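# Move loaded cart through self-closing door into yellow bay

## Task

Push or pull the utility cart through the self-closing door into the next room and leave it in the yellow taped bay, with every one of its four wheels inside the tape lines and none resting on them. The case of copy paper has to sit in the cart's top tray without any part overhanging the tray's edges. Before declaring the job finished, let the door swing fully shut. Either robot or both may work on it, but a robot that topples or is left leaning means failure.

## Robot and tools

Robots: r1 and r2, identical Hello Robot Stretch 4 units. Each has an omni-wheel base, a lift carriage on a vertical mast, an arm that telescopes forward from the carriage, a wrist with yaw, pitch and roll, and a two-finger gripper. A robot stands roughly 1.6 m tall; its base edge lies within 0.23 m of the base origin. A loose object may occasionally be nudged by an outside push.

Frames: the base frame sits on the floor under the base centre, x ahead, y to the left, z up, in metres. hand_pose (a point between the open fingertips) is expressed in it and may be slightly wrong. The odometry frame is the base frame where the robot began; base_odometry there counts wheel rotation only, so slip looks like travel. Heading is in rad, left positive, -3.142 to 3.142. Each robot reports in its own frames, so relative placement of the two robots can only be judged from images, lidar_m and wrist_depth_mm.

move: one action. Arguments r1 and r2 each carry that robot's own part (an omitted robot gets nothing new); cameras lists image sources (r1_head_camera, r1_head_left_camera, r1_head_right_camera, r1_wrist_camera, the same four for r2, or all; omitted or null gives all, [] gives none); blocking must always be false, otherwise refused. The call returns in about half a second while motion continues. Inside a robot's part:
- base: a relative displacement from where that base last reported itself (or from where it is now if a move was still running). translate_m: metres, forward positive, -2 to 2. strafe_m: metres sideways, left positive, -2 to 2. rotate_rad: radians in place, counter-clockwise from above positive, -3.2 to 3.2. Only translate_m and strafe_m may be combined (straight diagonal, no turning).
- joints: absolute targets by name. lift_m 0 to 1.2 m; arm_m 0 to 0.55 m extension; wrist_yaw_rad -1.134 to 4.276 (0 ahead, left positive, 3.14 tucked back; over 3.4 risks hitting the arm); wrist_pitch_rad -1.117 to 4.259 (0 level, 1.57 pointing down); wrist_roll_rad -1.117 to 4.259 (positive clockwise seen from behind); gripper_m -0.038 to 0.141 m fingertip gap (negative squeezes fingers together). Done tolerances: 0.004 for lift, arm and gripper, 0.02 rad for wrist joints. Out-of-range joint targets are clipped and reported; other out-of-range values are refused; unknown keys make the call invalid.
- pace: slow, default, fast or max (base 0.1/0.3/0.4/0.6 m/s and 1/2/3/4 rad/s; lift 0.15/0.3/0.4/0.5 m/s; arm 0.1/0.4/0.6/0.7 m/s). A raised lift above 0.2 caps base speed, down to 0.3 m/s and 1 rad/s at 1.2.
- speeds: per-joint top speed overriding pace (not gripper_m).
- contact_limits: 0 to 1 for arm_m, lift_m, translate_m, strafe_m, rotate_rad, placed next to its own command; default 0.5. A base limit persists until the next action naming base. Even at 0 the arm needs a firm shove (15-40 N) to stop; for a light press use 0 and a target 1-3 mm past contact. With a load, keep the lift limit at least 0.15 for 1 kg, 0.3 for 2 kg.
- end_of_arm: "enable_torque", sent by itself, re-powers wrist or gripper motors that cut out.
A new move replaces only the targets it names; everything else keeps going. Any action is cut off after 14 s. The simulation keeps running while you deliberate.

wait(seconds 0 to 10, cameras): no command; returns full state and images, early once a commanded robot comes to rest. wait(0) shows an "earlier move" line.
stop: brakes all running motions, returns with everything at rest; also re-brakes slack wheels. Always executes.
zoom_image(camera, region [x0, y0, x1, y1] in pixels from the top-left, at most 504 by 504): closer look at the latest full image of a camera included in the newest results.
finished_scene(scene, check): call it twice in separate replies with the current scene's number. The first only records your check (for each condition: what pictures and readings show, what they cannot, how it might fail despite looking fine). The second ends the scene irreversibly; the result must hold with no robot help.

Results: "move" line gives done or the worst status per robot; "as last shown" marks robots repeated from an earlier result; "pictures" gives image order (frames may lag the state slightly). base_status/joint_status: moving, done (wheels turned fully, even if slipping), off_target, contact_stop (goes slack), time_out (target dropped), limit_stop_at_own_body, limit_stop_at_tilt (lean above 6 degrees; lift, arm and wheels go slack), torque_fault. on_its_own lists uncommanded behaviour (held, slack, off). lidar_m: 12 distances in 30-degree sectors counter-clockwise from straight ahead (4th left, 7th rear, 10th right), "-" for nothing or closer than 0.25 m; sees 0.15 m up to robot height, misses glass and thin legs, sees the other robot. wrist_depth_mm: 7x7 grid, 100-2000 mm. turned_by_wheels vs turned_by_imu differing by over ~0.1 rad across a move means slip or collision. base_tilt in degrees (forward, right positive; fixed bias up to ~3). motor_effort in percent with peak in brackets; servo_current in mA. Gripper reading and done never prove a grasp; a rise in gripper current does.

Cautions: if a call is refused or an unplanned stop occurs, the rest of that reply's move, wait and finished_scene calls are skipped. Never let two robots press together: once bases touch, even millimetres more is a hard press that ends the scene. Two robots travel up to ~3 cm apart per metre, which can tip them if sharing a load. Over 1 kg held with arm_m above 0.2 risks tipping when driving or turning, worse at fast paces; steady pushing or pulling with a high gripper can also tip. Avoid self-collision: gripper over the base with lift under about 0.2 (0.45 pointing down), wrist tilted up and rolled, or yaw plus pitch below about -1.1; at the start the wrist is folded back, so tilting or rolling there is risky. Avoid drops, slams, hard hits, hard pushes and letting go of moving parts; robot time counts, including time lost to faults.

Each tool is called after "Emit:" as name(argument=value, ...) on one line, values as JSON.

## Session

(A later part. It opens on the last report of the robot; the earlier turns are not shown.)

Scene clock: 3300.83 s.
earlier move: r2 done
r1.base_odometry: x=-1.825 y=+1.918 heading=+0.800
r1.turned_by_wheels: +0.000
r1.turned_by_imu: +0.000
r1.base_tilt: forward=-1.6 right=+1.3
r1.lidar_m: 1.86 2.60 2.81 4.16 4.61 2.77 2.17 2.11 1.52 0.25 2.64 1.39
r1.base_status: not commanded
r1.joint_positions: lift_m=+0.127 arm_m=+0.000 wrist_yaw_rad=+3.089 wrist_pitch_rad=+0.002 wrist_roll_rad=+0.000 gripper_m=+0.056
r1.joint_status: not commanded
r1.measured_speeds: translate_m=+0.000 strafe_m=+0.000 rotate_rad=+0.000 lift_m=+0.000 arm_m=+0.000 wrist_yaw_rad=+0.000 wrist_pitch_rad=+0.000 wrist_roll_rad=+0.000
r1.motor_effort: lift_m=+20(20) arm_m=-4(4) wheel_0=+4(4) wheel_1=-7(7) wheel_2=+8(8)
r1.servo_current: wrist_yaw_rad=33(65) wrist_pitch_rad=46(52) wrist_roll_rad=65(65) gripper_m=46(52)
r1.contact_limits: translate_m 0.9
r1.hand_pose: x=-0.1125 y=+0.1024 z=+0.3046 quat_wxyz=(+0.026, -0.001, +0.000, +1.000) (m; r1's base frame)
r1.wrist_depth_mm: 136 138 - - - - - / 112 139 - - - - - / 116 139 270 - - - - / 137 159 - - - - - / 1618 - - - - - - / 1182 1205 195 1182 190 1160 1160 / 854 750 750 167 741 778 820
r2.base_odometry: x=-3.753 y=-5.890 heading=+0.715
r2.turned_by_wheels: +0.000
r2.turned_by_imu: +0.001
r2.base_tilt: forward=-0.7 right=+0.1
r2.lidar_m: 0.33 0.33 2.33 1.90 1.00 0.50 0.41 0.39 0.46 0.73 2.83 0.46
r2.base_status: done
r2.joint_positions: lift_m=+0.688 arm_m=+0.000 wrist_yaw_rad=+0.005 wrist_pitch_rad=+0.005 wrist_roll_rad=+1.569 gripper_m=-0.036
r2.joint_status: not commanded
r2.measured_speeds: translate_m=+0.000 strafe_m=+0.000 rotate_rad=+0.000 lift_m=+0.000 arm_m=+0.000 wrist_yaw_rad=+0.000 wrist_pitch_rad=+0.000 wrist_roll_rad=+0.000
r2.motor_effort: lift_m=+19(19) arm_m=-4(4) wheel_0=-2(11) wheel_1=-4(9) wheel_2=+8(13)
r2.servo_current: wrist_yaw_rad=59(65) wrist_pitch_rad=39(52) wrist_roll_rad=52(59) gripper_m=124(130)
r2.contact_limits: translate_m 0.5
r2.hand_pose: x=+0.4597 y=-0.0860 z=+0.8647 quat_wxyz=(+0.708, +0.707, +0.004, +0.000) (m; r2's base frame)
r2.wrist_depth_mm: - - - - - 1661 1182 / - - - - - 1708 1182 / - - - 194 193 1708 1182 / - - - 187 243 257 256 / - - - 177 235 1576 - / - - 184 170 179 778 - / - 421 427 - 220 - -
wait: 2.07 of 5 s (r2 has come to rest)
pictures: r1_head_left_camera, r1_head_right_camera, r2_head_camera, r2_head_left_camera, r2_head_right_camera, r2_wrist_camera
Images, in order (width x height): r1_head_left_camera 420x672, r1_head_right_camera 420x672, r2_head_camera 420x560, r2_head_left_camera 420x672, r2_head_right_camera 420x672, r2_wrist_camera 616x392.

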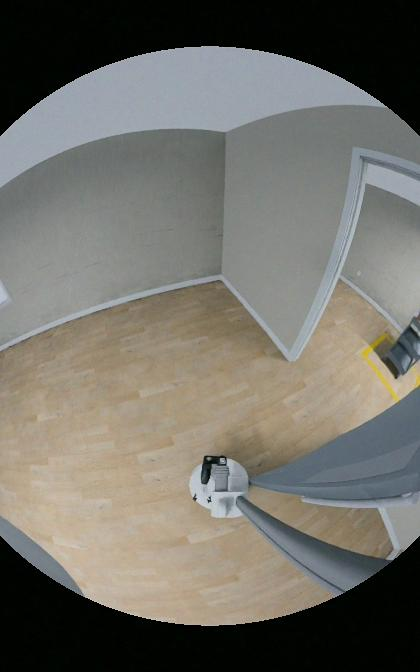

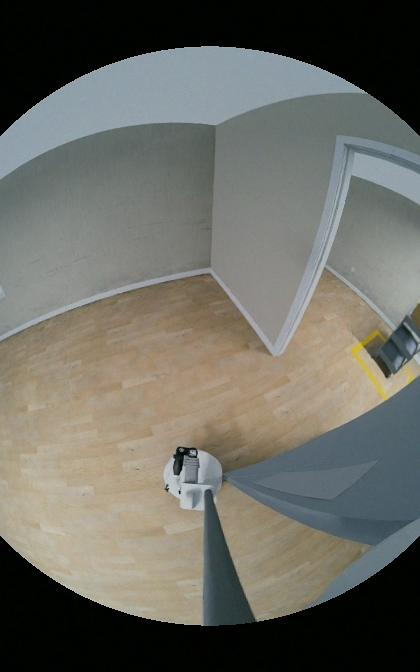

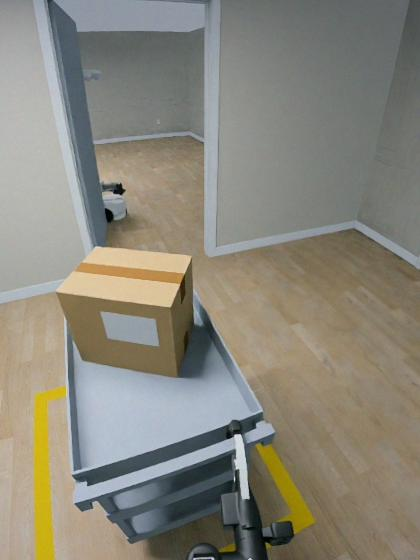

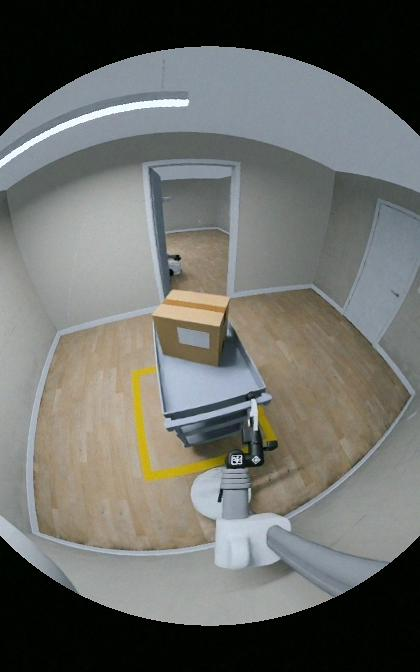

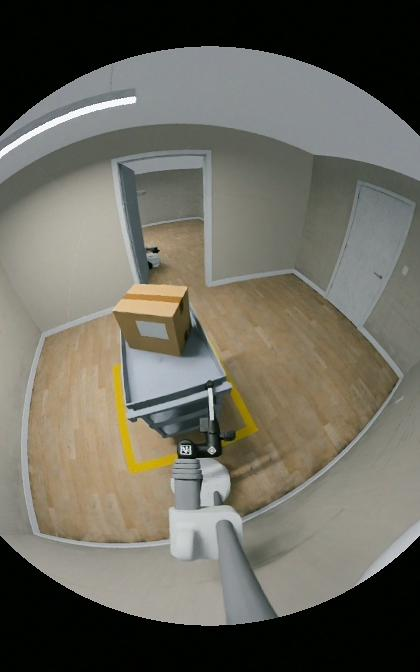

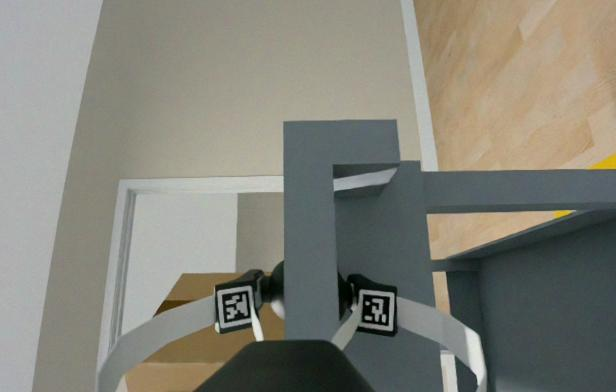

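Emit:
move(blocking=false, r1={"base": {"translate_m": 0.1695, "strafe_m": -0.051}, "pace": "slow", "contact_limits": {"translate_m": 0.6}}, r2={"joints": {"gripper_m": 0.08}, "pace": "slow"}, cameras=[])

Emit:
wait(seconds=5, cameras=["r1_head_left_camera"])

Emit:
wait(seconds=3, cameras=["r1_head_right_camera", "r2_wrist_camera", "r2_head_camera"])

Scene clock: 3419.77 s.
move: r1 contact_stop; r2 moving
r1.base_odometry: x=-1.822 y=+1.924 heading=+0.809
r1.turned_by_wheels: +0.009
r1.turned_by_imu: +0.009
r1.base_tilt: forward=-1.6 right=+1.3
r1.lidar_m: 1.90 2.60 2.80 4.19 4.59 2.74 2.17 2.12 1.52 0.25 2.66 1.38
r1.base_status: translate_m contact_stop; strafe_m contact_stop
r1.joint_positions: lift_m=+0.127 arm_m=+0.000 wrist_yaw_rad=+3.089 wrist_pitch_rad=+0.002 wrist_roll_rad=+0.000 gripper_m=+0.056
r1.joint_status: not commanded
r1.measured_speeds: translate_m=+0.009 strafe_m=+0.006 rotate_rad=+0.049 lift_m=+0.000 arm_m=+0.000 wrist_yaw_rad=+0.000 wrist_pitch_rad=+0.000 wrist_roll_rad=+0.000
r1.on_its_own: the wheels are slack since a contact_stop
r1.motor_effort: lift_m=+20(20) arm_m=-4(4) wheel_0=+5(30) wheel_1=-4(22) wheel_2=-3(17)
r1.servo_current: wrist_yaw_rad=46(65) wrist_pitch_rad=46(46) wrist_roll_rad=46(65) gripper_m=39(46)
r1.contact_limits: translate_m 0.6
r1.hand_pose: x=-0.1125 y=+0.1024 z=+0.3046 quat_wxyz=(+0.026, -0.001, +0.000, +1.000) (m; r1's base frame)
r1.wrist_depth_mm: 136 138 - - - - - / 113 139 - - - - - / 116 140 271 - - - - / 137 160 - - - - - / 1708 - - - - - - / 1182 1205 195 1229 191 1138 1118 / 842 750 750 167 741 778 831
r2.base_odometry: x=-3.753 y=-5.890 heading=+0.715
r2.turned_by_wheels: +0.000
r2.turned_by_imu: +0.000
r2.base_tilt: forward=-0.7 right=+0.1
r2.lidar_m: 0.33 0.36 2.32 1.91 0.98 0.52 0.42 0.42 0.47 0.73 2.82 0.45
r2.base_status: not commanded
r2.joint_positions: lift_m=+0.688 arm_m=+0.000 wrist_yaw_rad=+0.005 wrist_pitch_rad=+0.005 wrist_roll_rad=+1.569 gripper_m=-0.024
r2.joint_status: gripper_m moving
r2.measured_speeds: translate_m=+0.000 strafe_m=+0.000 rotate_rad=-0.001 lift_m=+0.000 arm_m=+0.000 wrist_yaw_rad=-0.003 wrist_pitch_rad=+0.000 wrist_roll_rad=+0.000
r2.motor_effort: lift_m=+19(19) arm_m=-4(4) wheel_0=-2(3) wheel_1=-4(4) wheel_2=+7(8)
r2.servo_current: wrist_yaw_rad=59(59) wrist_pitch_rad=46(52) wrist_roll_rad=52(59) gripper_m=72(124)
r2.contact_limits: translate_m 0.5
r2.hand_pose: x=+0.4597 y=-0.0860 z=+0.8647 quat_wxyz=(+0.708, +0.707, +0.003, +0.000) (m; r2's base frame)
r2.wrist_depth_mm: - - - - - 1708 1182 / - - - - - 1756 1182 / - - - 197 198 1756 1205 / - - - 190 246 260 259 / - - - 181 236 1499 - / - - 185 172 181 - - / - 424 424 - 220 134 -
pictures: none
No camera images: "cameras" was empty.

not run: a stop that you did not command came earlier in this reply.

not run: a stop that you did not command came earlier in this reply.

Emit:
stop()

Scene clock: 3422.57 s.
earlier move: r1 contact_stop; r2 stopped
stop: r1's wheels hold again
r1.base_odometry: x=-1.826 y=+1.931 heading=+0.849
r1.turned_by_wheels: +0.040
r1.turned_by_imu: +0.040
r1.base_tilt: forward=-1.6 right=+1.3
r1.lidar_m: 2.02 2.60 2.86 4.40 4.57 2.69 2.15 2.14 1.48 1.08 0.78 0.70
r1.base_status: translate_m contact_stop (by the wheels' count: +0.009 of +0.169); strafe_m contact_stop (by the wheels' count: +0.010 of -0.051)
r1.joint_positions: lift_m=+0.127 arm_m=+0.000 wrist_yaw_rad=+3.089 wrist_pitch_rad=+0.002 wrist_roll_rad=+0.000 gripper_m=+0.056
r1.joint_status: not commanded
r1.measured_speeds: translate_m=+0.000 strafe_m=+0.000 rotate_rad=+0.000 lift_m=+0.000 arm_m=+0.000 wrist_yaw_rad=+0.000 wrist_pitch_rad=+0.000 wrist_roll_rad=+0.000
r1.motor_effort: lift_m=+20(20) arm_m=-4(4) wheel_0=+0(30) wheel_1=+0(22) wheel_2=+0(17)
r1.servo_current: wrist_yaw_rad=52(72) wrist_pitch_rad=39(46) wrist_roll_rad=46(65) gripper_m=39(52)
r1.contact_limits: translate_m 0.6
r1.hand_pose: x=-0.1125 y=+0.1024 z=+0.3046 quat_wxyz=(+0.026, -0.001, +0.000, +1.000) (m; r1's base frame)
r1.wrist_depth_mm: 137 138 - - - - - / 112 139 - - - - - / 116 139 270 - - - - / 137 159 - - - - - / 1708 - - - - - - / 1160 1205 195 1205 191 1182 1138 / 831 750 759 167 741 778 809
r2.base_odometry: x=-3.753 y=-5.890 heading=+0.715
r2.turned_by_wheels: +0.000
r2.turned_by_imu: +0.000
r2.base_tilt: forward=-0.6 right=+0.1
r2.lidar_m: 0.35 0.31 2.34 1.90 1.02 0.51 0.42 0.38 0.46 0.75 2.83 0.46
r2.base_status: not commanded
r2.joint_positions: lift_m=+0.688 arm_m=+0.000 wrist_yaw_rad=+0.001 wrist_pitch_rad=+0.005 wrist_roll_rad=+1.569 gripper_m=+0.060
r2.joint_status: gripper_m stopped (moved +0.096 of +0.116)
r2.measured_speeds: translate_m=+0.000 strafe_m=+0.000 rotate_rad=+0.000 lift_m=+0.000 arm_m=+0.000 wrist_yaw_rad=+0.000 wrist_pitch_rad=+0.000 wrist_roll_rad=+0.000
r2.motor_effort: lift_m=+19(19) arm_m=-3(4) wheel_0=-2(3) wheel_1=-4(4) wheel_2=+6(8)
r2.servo_current: wrist_yaw_rad=46(65) wrist_pitch_rad=39(52) wrist_roll_rad=52(65) gripper_m=46(124)
r2.contact_limits: translate_m 0.5
r2.hand_pose: x=+0.4594 y=-0.0872 z=+0.8647 quat_wxyz=(+0.708, +0.707, +0.002, -0.001) (m; r2's base frame)
r2.wrist_depth_mm: - - - - - 1708 1182 / - - - - - 1708 1182 / - - - - - 1708 1182 / - - - 206 258 272 271 / - - - 195 252 1661 - / - - 200 183 191 - - / - 459 436 - 232 - -
pictures: r1_head_camera, r1_head_left_camera, r1_head_right_camera, r1_wrist_camera, r2_head_camera, r2_head_left_camera, r2_head_right_camera, r2_wrist_camera
Images, in order (width x height): r1_head_camera 420x560, r1_head_left_camera 420x672, r1_head_right_camera 420x672, r1_wrist_camera 616x392, r2_head_camera 420x560, r2_head_left_camera 420x672, r2_head_right_camera 420x672, r2_wrist_camera 616x392.

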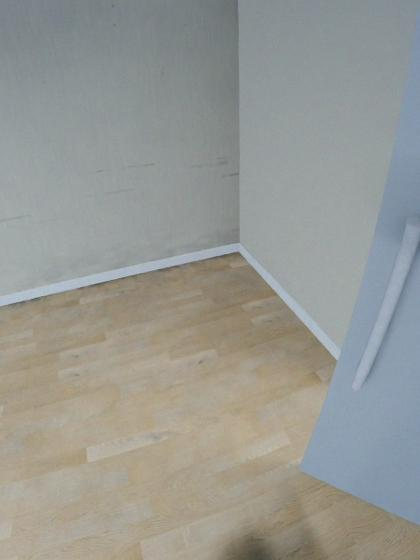

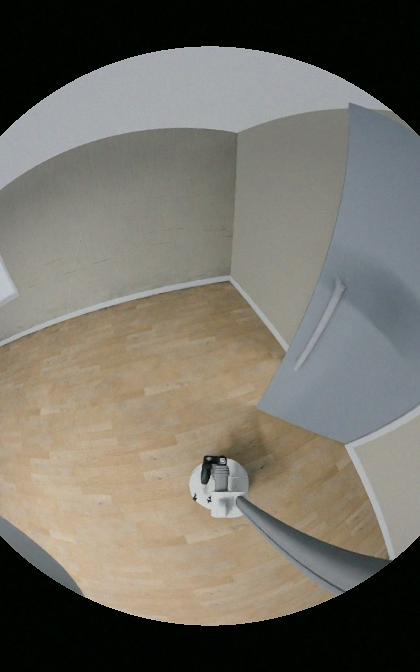

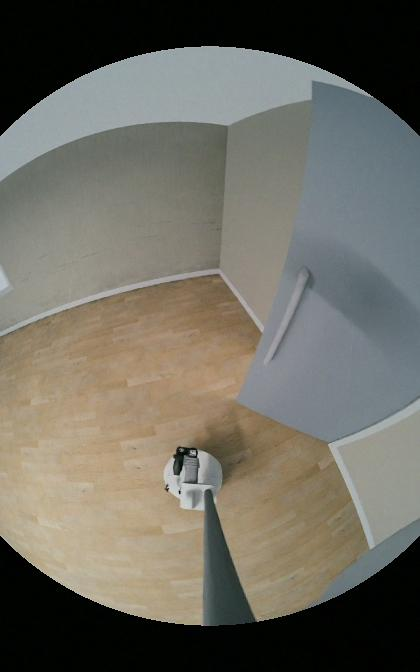

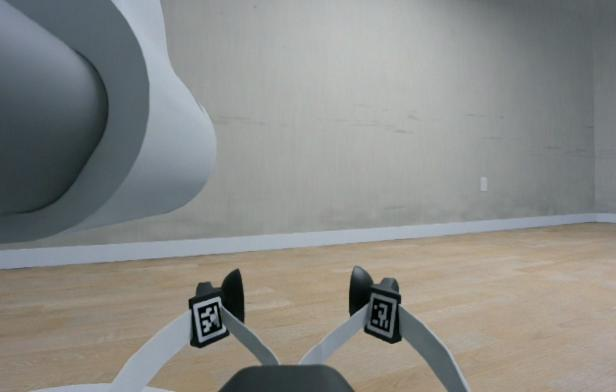

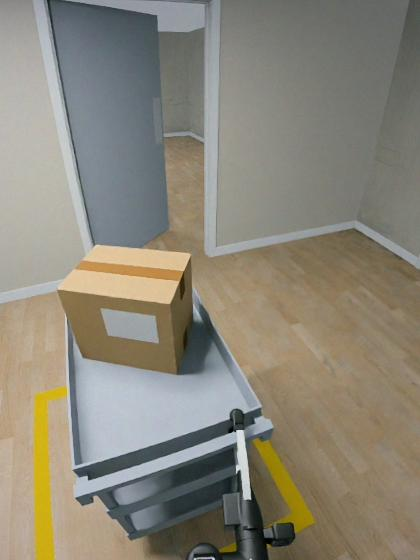

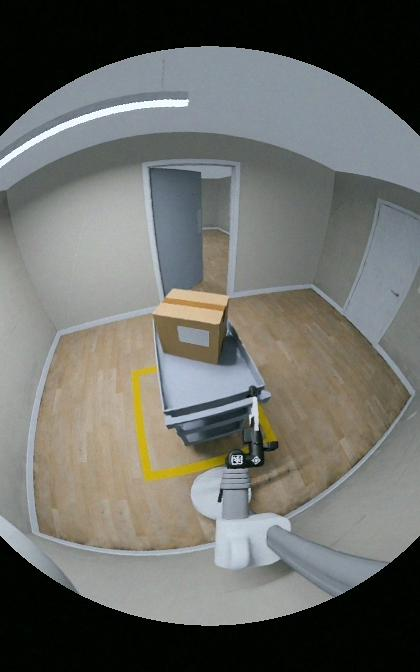

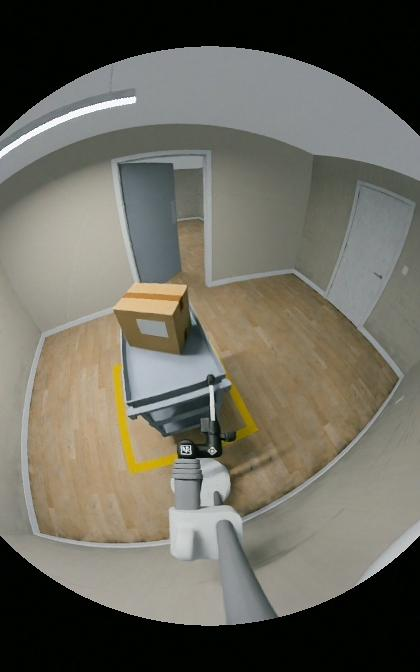

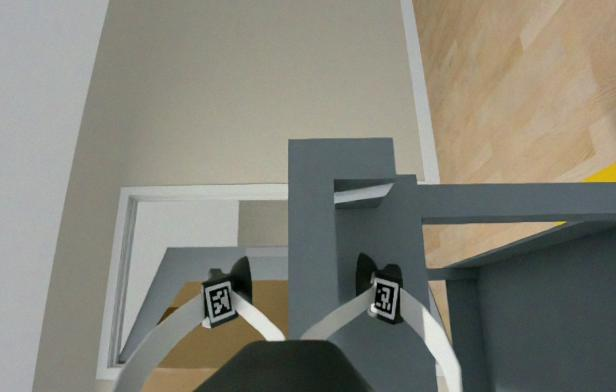

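Emit:
move(blocking=false, r2={"base": {"translate_m": -0.09}, "pace": "slow", "contact_limits": {"translate_m": 0.3}}, cameras=[])

Emit:
wait(seconds=3, cameras=["r2_head_camera", "r2_wrist_camera", "r1_head_left_camera", "r2_head_right_camera"])

Scene clock: 3438.00 s.
move: r2 moving
r1.base_odometry: x=-1.826 y=+1.931 heading=+0.849
r1.turned_by_wheels: +0.000
r1.turned_by_imu: +0.000
r1.base_tilt: forward=-1.6 right=+1.3
r1.lidar_m: 2.02 2.59 2.82 4.40 4.59 2.68 2.17 2.13 1.51 1.19 1.16 1.28
r1.base_status: not commanded
r1.joint_positions: lift_m=+0.127 arm_m=+0.000 wrist_yaw_rad=+3.089 wrist_pitch_rad=+0.002 wrist_roll_rad=+0.000 gripper_m=+0.056
r1.joint_status: not commanded
r1.measured_speeds: translate_m=+0.000 strafe_m=+0.000 rotate_rad=+0.000 lift_m=+0.000 arm_m=+0.000 wrist_yaw_rad=+0.000 wrist_pitch_rad=+0.000 wrist_roll_rad=+0.000
r1.motor_effort: lift_m=+20(20) arm_m=-4(4) wheel_0=+0(1) wheel_1=+0(0) wheel_2=+0(0)
r1.servo_current: wrist_yaw_rad=39(65) wrist_pitch_rad=39(46) wrist_roll_rad=52(65) gripper_m=39(46)
r1.contact_limits: translate_m 0.6
r1.hand_pose: x=-0.1125 y=+0.1024 z=+0.3046 quat_wxyz=(+0.026, -0.001, +0.000, +1.000) (m; r1's base frame)
r1.wrist_depth_mm: 136 138 - - - - - / 113 139 - - - - - / 116 139 270 - - - - / 137 159 - - - - - / 1661 - - - - - - / 1160 1160 195 1182 190 1160 1138 / 842 759 750 167 741 778 820
r2.base_odometry: x=-3.763 y=-5.898 heading=+0.715
r2.turned_by_wheels: +0.000
r2.turned_by_imu: +0.001
r2.base_tilt: forward=-0.6 right=+0.1
r2.lidar_m: 0.37 0.35 2.34 1.92 0.98 0.49 0.40 0.40 0.46 0.74 2.85 0.48
r2.base_status: translate_m moving
r2.joint_positions: lift_m=+0.688 arm_m=+0.000 wrist_yaw_rad=+0.001 wrist_pitch_rad=+0.005 wrist_roll_rad=+1.569 gripper_m=+0.060
r2.joint_status: not commanded
r2.measured_speeds: translate_m=-0.048 strafe_m=+0.000 rotate_rad=+0.001 lift_m=+0.000 arm_m=+0.000 wrist_yaw_rad=+0.000 wrist_pitch_rad=+0.000 wrist_roll_rad=+0.000
r2.motor_effort: lift_m=+19(19) arm_m=-3(4) wheel_0=-4(9) wheel_1=-8(8) wheel_2=+8(9)
r2.servo_current: wrist_yaw_rad=52(52) wrist_pitch_rad=46(52) wrist_roll_rad=46(59) gripper_m=52(52)
r2.contact_limits: translate_m 0.3
r2.hand_pose: x=+0.4594 y=-0.0872 z=+0.8647 quat_wxyz=(+0.708, +0.707, +0.002, -0.001) (m; r2's base frame)
r2.wrist_depth_mm: - - - - - 1708 1160 / - - - - - 1708 1205 / - - - - - 1756 1182 / - - - 214 271 282 282 / - - - 204 260 1618 - / - - 199 192 193 - - / - 455 449 - 239 - -
pictures: none
No camera images: "cameras" was empty.

Scene clock: 3439.67 s.
earlier move: r2 done
r1.base_odometry: x=-1.826 y=+1.931 heading=+0.849
r1.turned_by_wheels: +0.000
r1.turned_by_imu: +0.000
r1.base_tilt: forward=-1.6 right=+1.3
r1.lidar_m: 2.00 2.60 2.83 4.41 4.60 2.66 2.17 2.14 1.50 1.20 1.17 1.29
r1.base_status: not commanded
r1.joint_positions: lift_m=+0.127 arm_m=+0.000 wrist_yaw_rad=+3.089 wrist_pitch_rad=+0.002 wrist_roll_rad=+0.000 gripper_m=+0.056
r1.joint_status: not commanded
r1.measured_speeds: translate_m=+0.000 strafe_m=+0.000 rotate_rad=+0.000 lift_m=+0.000 arm_m=+0.000 wrist_yaw_rad=+0.000 wrist_pitch_rad=+0.000 wrist_roll_rad=+0.000
r1.motor_effort: lift_m=+20(20) arm_m=-4(4) wheel_0=+0(1) wheel_1=+0(0) wheel_2=+0(0)
r1.servo_current: wrist_yaw_rad=52(65) wrist_pitch_rad=39(46) wrist_roll_rad=46(65) gripper_m=39(46)
r1.contact_limits: translate_m 0.6
r1.hand_pose: x=-0.1125 y=+0.1024 z=+0.3046 quat_wxyz=(+0.026, -0.001, +0.000, +1.000) (m; r1's base frame)
r1.wrist_depth_mm: 137 138 - - - - - / 113 139 - - - - - / 116 140 270 - - - - / 137 159 - - - - - / 1661 - - - - - - / 1205 1205 195 1182 190 1160 1138 / 842 759 750 167 759 768 809
r2.base_odometry: x=-3.821 y=-5.949 heading=+0.715
r2.turned_by_wheels: +0.000
r2.turned_by_imu: +0.000
r2.base_tilt: forward=-0.7 right=+0.0
r2.lidar_m: 0.44 0.43 2.32 1.87 0.82 0.42 0.34 0.31 0.36 0.58 2.88 0.56
r2.base_status: done
r2.joint_positions: lift_m=+0.688 arm_m=+0.000 wrist_yaw_rad=+0.001 wrist_pitch_rad=+0.005 wrist_roll_rad=+1.569 gripper_m=+0.060
r2.joint_status: not commanded
r2.measured_speeds: translate_m=+0.000 strafe_m=+0.000 rotate_rad=+0.000 lift_m=+0.000 arm_m=+0.000 wrist_yaw_rad=+0.000 wrist_pitch_rad=+0.000 wrist_roll_rad=+0.000
r2.motor_effort: lift_m=+19(19) arm_m=-3(4) wheel_0=-3(9) wheel_1=-5(8) wheel_2=+7(11)
r2.servo_current: wrist_yaw_rad=33(59) wrist_pitch_rad=46(52) wrist_roll_rad=46(59) gripper_m=46(59)
r2.contact_limits: translate_m 0.3
r2.hand_pose: x=+0.4594 y=-0.0872 z=+0.8647 quat_wxyz=(+0.708, +0.707, +0.002, -0.001) (m; r2's base frame)
r2.wrist_depth_mm: - - - - - 1661 1182 / - - - - - 1708 1205 / - - - - - 1756 1205 / - - - 329 355 357 359 / - - - 330 338 842 - / - - 198 265 186 - - / - - 521 - - - -
wait: 1.67 of 3 s (r2 has come to rest)
pictures: r1_head_left_camera, r2_head_camera, r2_head_right_camera, r2_wrist_camera
Images, in order (width x height): r1_head_left_camera 420x672, r2_head_camera 420x560, r2_head_right_camera 420x672, r2_wrist_camera 616x392.

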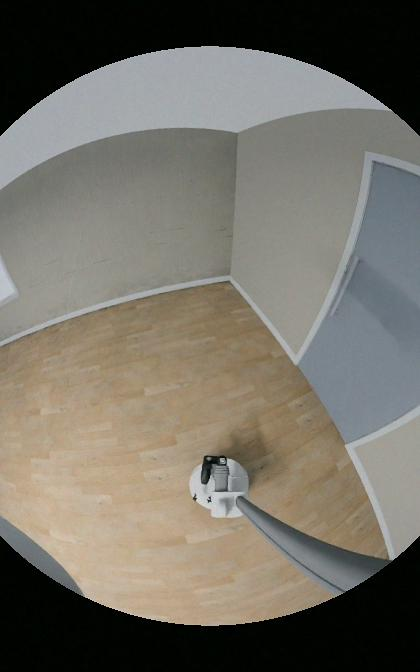

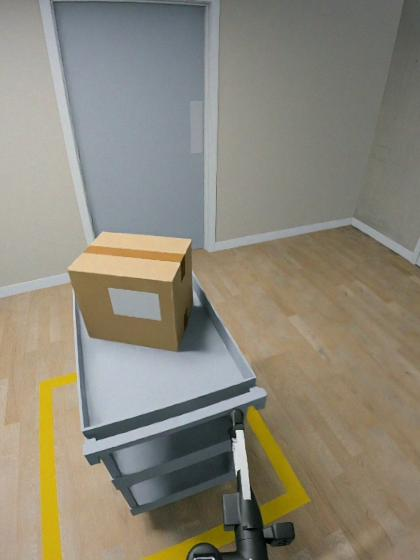

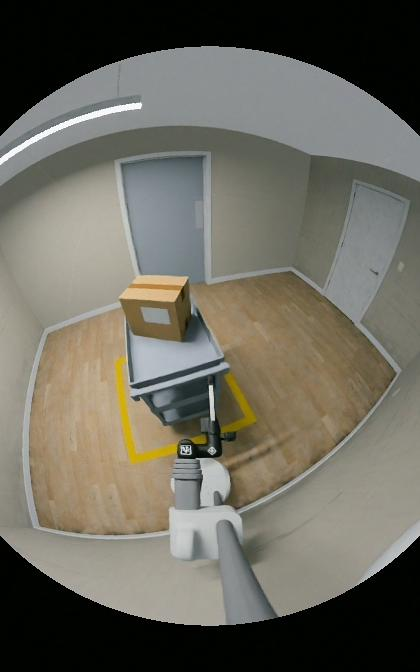

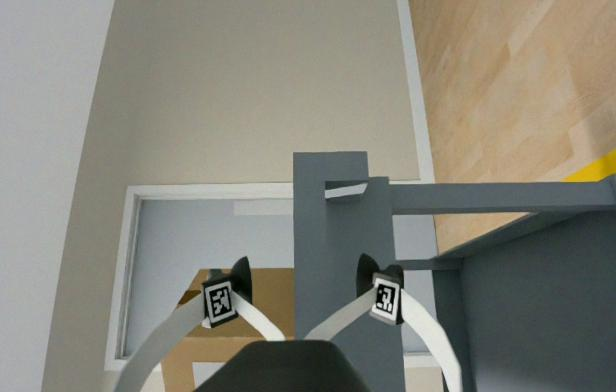

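Emit:
zoom_image(camera="r2_head_camera", region=[30, 360, 340, 560])

Emit:
zoom_image(camera="r2_head_right_camera", region=[100, 260, 280, 480])

Emit:
zoom_image(camera="r2_head_camera", region=[50, 210, 270, 440])

Scaled by 1.626 from the camera's 420x560 image, which has a finer 1200x1600 frame.

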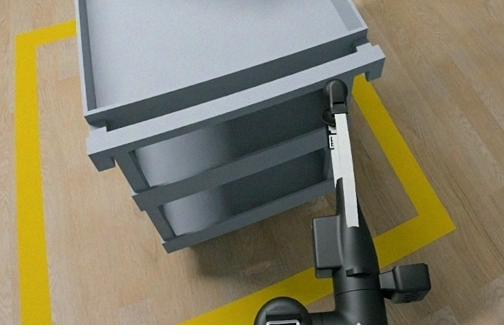

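Scaled by 2.291 from the camera's 420x672 image, which has a finer 600x960 frame.

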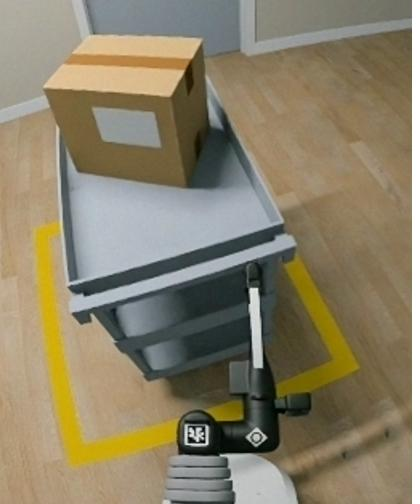

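Scaled by 2.191 from the camera's 420x560 image, which has a finer 1200x1600 frame.

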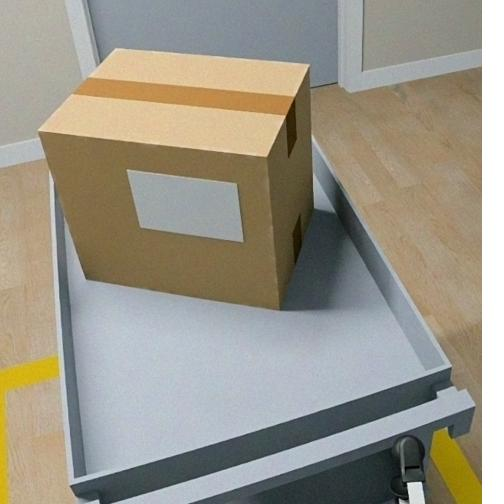

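Emit:
move(blocking=false, r2={"base": {"translate_m": -0.31, "strafe_m": 0.9}, "contact_limits": {"translate_m": 0.3}}, cameras=[])

Emit:
wait(seconds=6, cameras=["r2_head_camera", "r2_head_left_camera", "r2_head_right_camera"])

Scene clock: 3484.57 s.
move: r2 moving
r1.base_odometry: x=-1.826 y=+1.931 heading=+0.849
r1.turned_by_wheels: +0.000
r1.turned_by_imu: +0.000
r1.base_tilt: forward=-1.6 right=+1.3
r1.lidar_m: 2.04 2.59 2.83 4.45 4.59 2.66 2.16 2.12 1.50 1.19 1.18 1.28
r1.base_status: not commanded
r1.joint_positions: lift_m=+0.127 arm_m=+0.000 wrist_yaw_rad=+3.089 wrist_pitch_rad=+0.002 wrist_roll_rad=+0.000 gripper_m=+0.056
r1.joint_status: not commanded
r1.measured_speeds: translate_m=+0.000 strafe_m=+0.000 rotate_rad=+0.000 lift_m=+0.000 arm_m=+0.000 wrist_yaw_rad=+0.000 wrist_pitch_rad=+0.000 wrist_roll_rad=+0.000
r1.motor_effort: lift_m=+20(20) arm_m=-4(4) wheel_0=+0(1) wheel_1=+0(0) wheel_2=+0(0)
r1.servo_current: wrist_yaw_rad=59(65) wrist_pitch_rad=46(46) wrist_roll_rad=59(59) gripper_m=39(46)
r1.contact_limits: translate_m 0.6
r1.hand_pose: x=-0.1125 y=+0.1024 z=+0.3046 quat_wxyz=(+0.026, -0.001, +0.000, +1.000) (m; r1's base frame)
r1.wrist_depth_mm: 136 138 - - - - - / 113 139 - - - - - / 116 139 271 - - - - / 137 159 - - - - - / 1661 - - - - - - / 1182 1205 194 1182 190 1182 1138 / 842 759 768 167 741 778 820
r2.base_odometry: x=-3.849 y=-5.933 heading=+0.716
r2.turned_by_wheels: +0.001
r2.turned_by_imu: +0.001
r2.base_tilt: forward=-0.7 right=+0.1
r2.lidar_m: 0.45 0.43 2.23 1.86 0.81 0.40 0.33 0.32 0.36 0.58 2.89 0.53
r2.base_status: translate_m moving; strafe_m moving
r2.joint_positions: lift_m=+0.688 arm_m=+0.000 wrist_yaw_rad=+0.001 wrist_pitch_rad=+0.005 wrist_roll_rad=+1.569 gripper_m=+0.060
r2.joint_status: not commanded
r2.measured_speeds: translate_m=-0.041 strafe_m=+0.116 rotate_rad=+0.003 lift_m=+0.000 arm_m=+0.000 wrist_yaw_rad=+0.000 wrist_pitch_rad=+0.000 wrist_roll_rad=+0.000
r2.motor_effort: lift_m=+19(19) arm_m=-3(4) wheel_0=-8(12) wheel_1=+9(11) wheel_2=+7(10)
r2.servo_current: wrist_yaw_rad=39(52) wrist_pitch_rad=46(46) wrist_roll_rad=46(59) gripper_m=52(52)
r2.contact_limits: translate_m 0.3
r2.hand_pose: x=+0.4594 y=-0.0872 z=+0.8647 quat_wxyz=(+0.708, +0.707, +0.002, -0.001) (m; r2's base frame)
r2.wrist_depth_mm: - - - - - 1708 1160 / - - - - - 1708 1182 / - - - 329 - 1576 1182 / - - - 351 364 640 382 / - - - 329 338 854 - / - - 197 266 186 - - / - - 539 - - - -
pictures: none
No camera images: "cameras" was empty.

Scene clock: 3488.70 s.
earlier move: r2 done
r1.base_odometry: x=-1.826 y=+1.931 heading=+0.849
r1.turned_by_wheels: +0.000
r1.turned_by_imu: +0.000
r1.base_tilt: forward=-1.6 right=+1.2
r1.lidar_m: 2.00 2.58 2.84 4.39 4.58 2.64 2.18 2.13 1.46 1.19 1.18 1.28
r1.base_status: not commanded
r1.joint_positions: lift_m=+0.127 arm_m=+0.000 wrist_yaw_rad=+3.089 wrist_pitch_rad=+0.002 wrist_roll_rad=+0.000 gripper_m=+0.056
r1.joint_status: not commanded
r1.measured_speeds: translate_m=+0.000 strafe_m=+0.000 rotate_rad=+0.000 lift_m=+0.000 arm_m=+0.000 wrist_yaw_rad=+0.000 wrist_pitch_rad=+0.000 wrist_roll_rad=+0.000
r1.motor_effort: lift_m=+20(20) arm_m=-4(4) wheel_0=-1(1) wheel_1=+0(1) wheel_2=+0(0)
r1.servo_current: wrist_yaw_rad=52(72) wrist_pitch_rad=52(52) wrist_roll_rad=59(72) gripper_m=39(52)
r1.contact_limits: translate_m 0.6
r1.hand_pose: x=-0.1125 y=+0.1024 z=+0.3046 quat_wxyz=(+0.026, -0.001, +0.000, +1.000) (m; r1's base frame)
r1.wrist_depth_mm: 136 138 - - - - - / 112 139 - - - - - / 117 140 270 - - - - / 137 159 - - - - - / 1661 - - - - - - / 1205 1160 195 1205 190 1160 1160 / 842 750 750 167 741 768 809
r2.base_odometry: x=-4.645 y=-5.473 heading=+0.715
r2.turned_by_wheels: +0.000
r2.turned_by_imu: +0.000
r2.base_tilt: forward=-0.7 right=+0.0
r2.lidar_m: 2.47 2.20 1.13 0.92 0.83 0.40 0.33 0.33 0.38 0.63 1.06 0.94
r2.base_status: done
r2.joint_positions: lift_m=+0.688 arm_m=+0.000 wrist_yaw_rad=+0.001 wrist_pitch_rad=+0.005 wrist_roll_rad=+1.569 gripper_m=+0.060
r2.joint_status: not commanded
r2.measured_speeds: translate_m=+0.000 strafe_m=+0.000 rotate_rad=+0.000 lift_m=+0.000 arm_m=+0.000 wrist_yaw_rad=+0.000 wrist_pitch_rad=+0.000 wrist_roll_rad=+0.000
r2.motor_effort: lift_m=+19(19) arm_m=-3(4) wheel_0=-2(14) wheel_1=+4(11) wheel_2=+4(10)
r2.servo_current: wrist_yaw_rad=46(65) wrist_pitch_rad=46(52) wrist_roll_rad=52(59) gripper_m=52(59)
r2.contact_limits: translate_m 0.3
r2.hand_pose: x=+0.4594 y=-0.0872 z=+0.8647 quat_wxyz=(+0.708, +0.707, +0.002, -0.001) (m; r2's base frame)
r2.wrist_depth_mm: - - - 878 - 1576 - / - - - - - 1661 1138 / - - - - - 1756 1205 / - - - - - 1808 1205 / - - - - - 1756 1229 / - - 200 - 191 1661 1205 / - - - - - 1618 1205
wait: 4.13 of 6 s (r2 has come to rest)
pictures: r2_head_camera, r2_head_left_camera, r2_head_right_camera
Images, in order (width x height): r2_head_camera 420x560, r2_head_left_camera 420x672, r2_head_right_camera 420x672.

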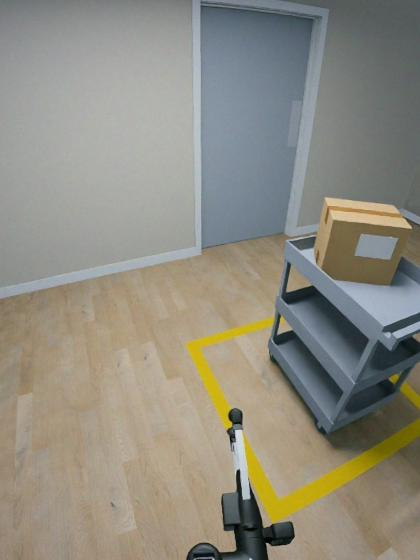

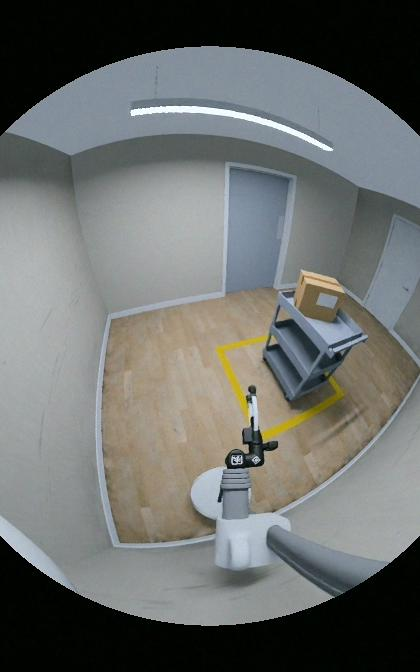

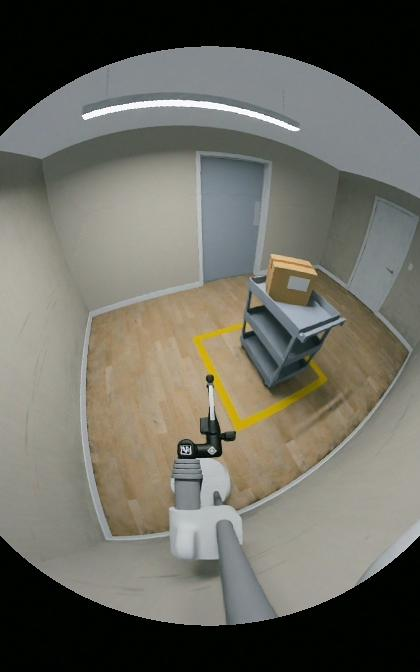

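Emit:
zoom_image(camera="r2_head_camera", region=[170, 220, 420, 540])

Emit:
zoom_image(camera="r2_head_right_camera", region=[180, 240, 360, 440])

Emit:
zoom_image(camera="r2_head_left_camera", region=[210, 140, 400, 440])

Scaled by 1.575 from the camera's 420x560 image, which has a finer 1200x1600 frame.

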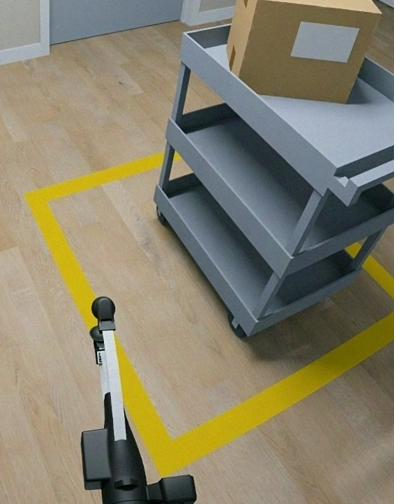

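Scaled by 2.520 from the camera's 420x672 image, which has a finer 600x960 frame.

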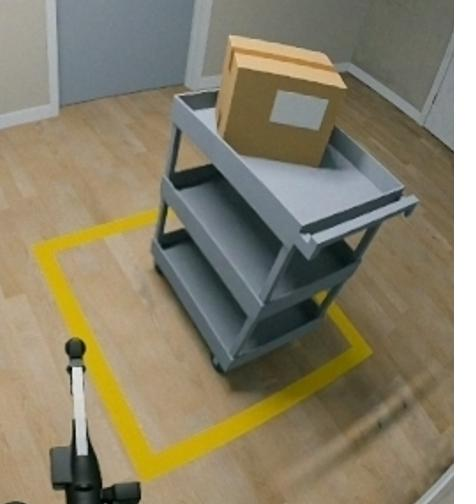

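Scaled by 1.680 from the camera's 420x672 image, which has a finer 600x960 frame.

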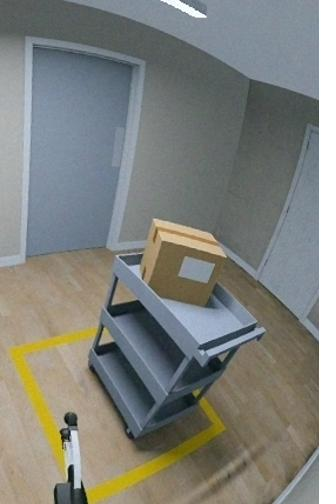

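Emit:
move(blocking=false, cameras=["r1_head_left_camera", "r2_head_camera", "r1_head_right_camera"])

Emit:
zoom_image(camera="r2_head_camera", region=[180, 0, 420, 280])

Emit:
zoom_image(camera="r1_head_right_camera", region=[230, 120, 420, 470])

Scene clock: 3519.40 s.
r1.base_odometry: x=-1.826 y=+1.931 heading=+0.849
r1.turned_by_wheels: +0.000
r1.turned_by_imu: +0.000
r1.base_tilt: forward=-1.6 right=+1.2
r1.lidar_m: 2.02 2.58 2.86 4.42 4.59 2.67 2.17 2.14 1.48 1.19 1.17 1.29
r1.base_status: not commanded
r1.joint_positions: lift_m=+0.127 arm_m=+0.000 wrist_yaw_rad=+3.089 wrist_pitch_rad=+0.002 wrist_roll_rad=+0.000 gripper_m=+0.056
r1.joint_status: not commanded
r1.measured_speeds: translate_m=+0.000 strafe_m=+0.000 rotate_rad=+0.000 lift_m=+0.000 arm_m=+0.000 wrist_yaw_rad=+0.000 wrist_pitch_rad=+0.000 wrist_roll_rad=+0.000
r1.motor_effort: lift_m=+20(20) arm_m=-4(4) wheel_0=+0(1) wheel_1=+0(1) wheel_2=+0(0)
r1.servo_current: wrist_yaw_rad=46(72) wrist_pitch_rad=39(52) wrist_roll_rad=59(72) gripper_m=39(52)
r1.contact_limits: translate_m 0.6
r1.hand_pose: x=-0.1125 y=+0.1024 z=+0.3046 quat_wxyz=(+0.026, -0.001, +0.000, +1.000) (m; r1's base frame)
r1.wrist_depth_mm: 136 138 - - - - - / 112 139 - - - - - / 116 140 270 - - - - / 137 159 - - - - - / 1708 - - - - - - / 1160 1205 193 1205 190 1160 1118 / 854 750 759 167 750 778 809
r2.base_odometry: x=-4.645 y=-5.473 heading=+0.715
r2.turned_by_wheels: +0.000
r2.turned_by_imu: +0.000
r2.base_tilt: forward=-0.6 right=+0.1
r2.lidar_m: 2.49 2.19 1.12 0.91 0.84 0.42 0.35 0.34 0.40 0.61 1.05 0.94
r2.base_status: done
r2.joint_positions: lift_m=+0.688 arm_m=+0.000 wrist_yaw_rad=+0.001 wrist_pitch_rad=+0.005 wrist_roll_rad=+1.569 gripper_m=+0.060
r2.joint_status: not commanded
r2.measured_speeds: translate_m=+0.000 strafe_m=+0.000 rotate_rad=+0.000 lift_m=+0.000 arm_m=+0.000 wrist_yaw_rad=+0.000 wrist_pitch_rad=+0.000 wrist_roll_rad=+0.000
r2.motor_effort: lift_m=+19(19) arm_m=-3(4) wheel_0=-3(14) wheel_1=+4(11) wheel_2=+4(10)
r2.servo_current: wrist_yaw_rad=52(65) wrist_pitch_rad=52(52) wrist_roll_rad=46(59) gripper_m=46(59)
r2.contact_limits: translate_m 0.3
r2.hand_pose: x=+0.4594 y=-0.0872 z=+0.8647 quat_wxyz=(+0.708, +0.707, +0.002, -0.001) (m; r2's base frame)
r2.wrist_depth_mm: - - - 866 - 1576 - / - - - - - 1708 1118 / - - - - - 1708 1205 / - - - - - 1708 1205 / - - - - - 1808 1205 / - - 199 - 192 1661 1205 / - - - - - 1618 1205
pictures: r1_head_left_camera, r1_head_right_camera, r2_head_camera
Images, in order (width x height): r1_head_left_camera 420x672, r1_head_right_camera 420x672, r2_head_camera 420x560.

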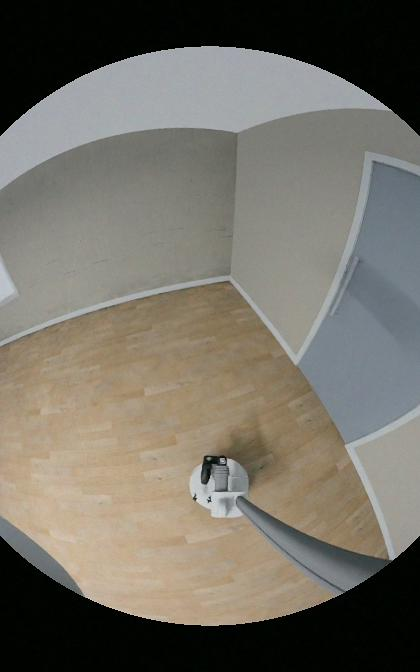

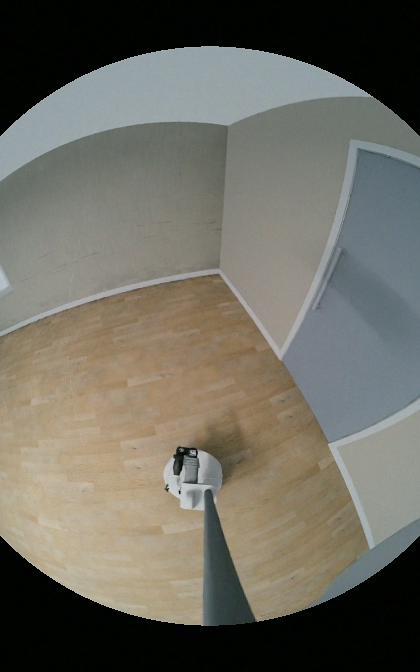

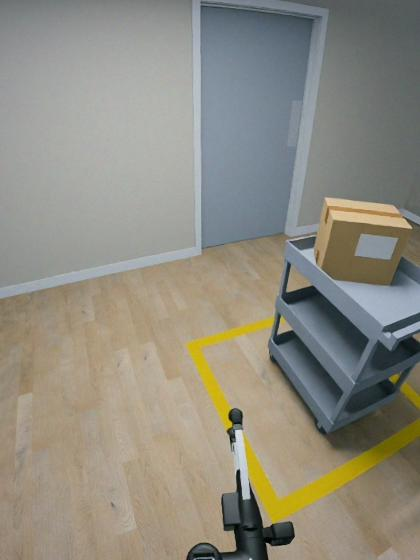

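Scaled by 1.800 from the camera's 420x560 image, which has a finer 1200x1600 frame.

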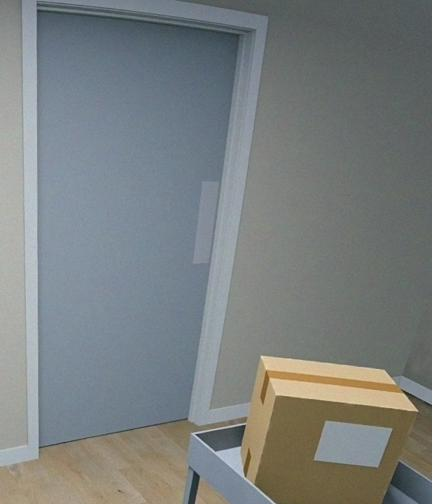

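Scaled by 1.440 from the camera's 420x672 image, which has a finer 600x960 frame.

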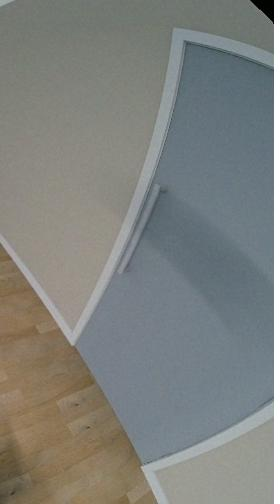

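Emit:
zoom_image(camera="r2_head_camera", region=[240, 280, 420, 520])

Emit:
zoom_image(camera="r2_head_camera", region=[320, 300, 420, 460])

Scaled by 2.100 from the camera's 420x560 image, which has a finer 1200x1600 frame.

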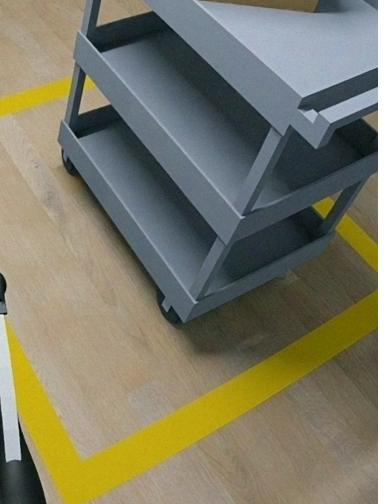

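Scaled by 3.150 from the camera's 420x560 image, which has a finer 1200x1600 frame.

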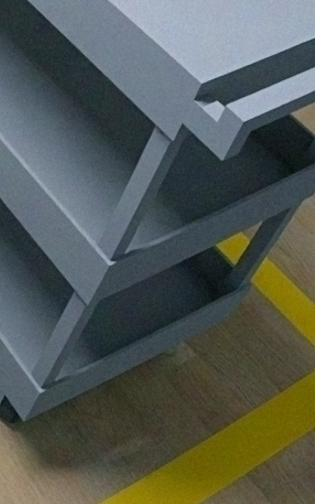

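Emit:
finished_scene(scene=1, check="Cart: in the bay room, r2 released it and is 0.9 m east of it. Latest r2 head images from the NE show both east wheels well inside (about 0.42 m from the E outer tape edge, N wheel ~0.25 m from the N outer edge, S wheel ~0.45 m from the S edge); the cart is parallel to the bay, wheel spacing ~0.4 m so west wheels ~0.28 m from the W outer edge (r1 saw the SW wheel ~0.3 m inside before the door shut). The west wheels are hidden now, could be missed only if spacing > 0.6 m, which is more than the cart's width. Box: rests on the top tray at the south end, bottom corners inside the rim on N and E views, not leaning. Door: both robots' views show the leaf flush in its frame, lidar reads the same plane, unchanged over 80 s. Robots: tilt readings unchanged, both upright and at rest, no contact with the cart.")

This call ended nothing. Check each condition that your pictures could not show: look closer or test it, and mend what is not met. Then call finished_scene again.


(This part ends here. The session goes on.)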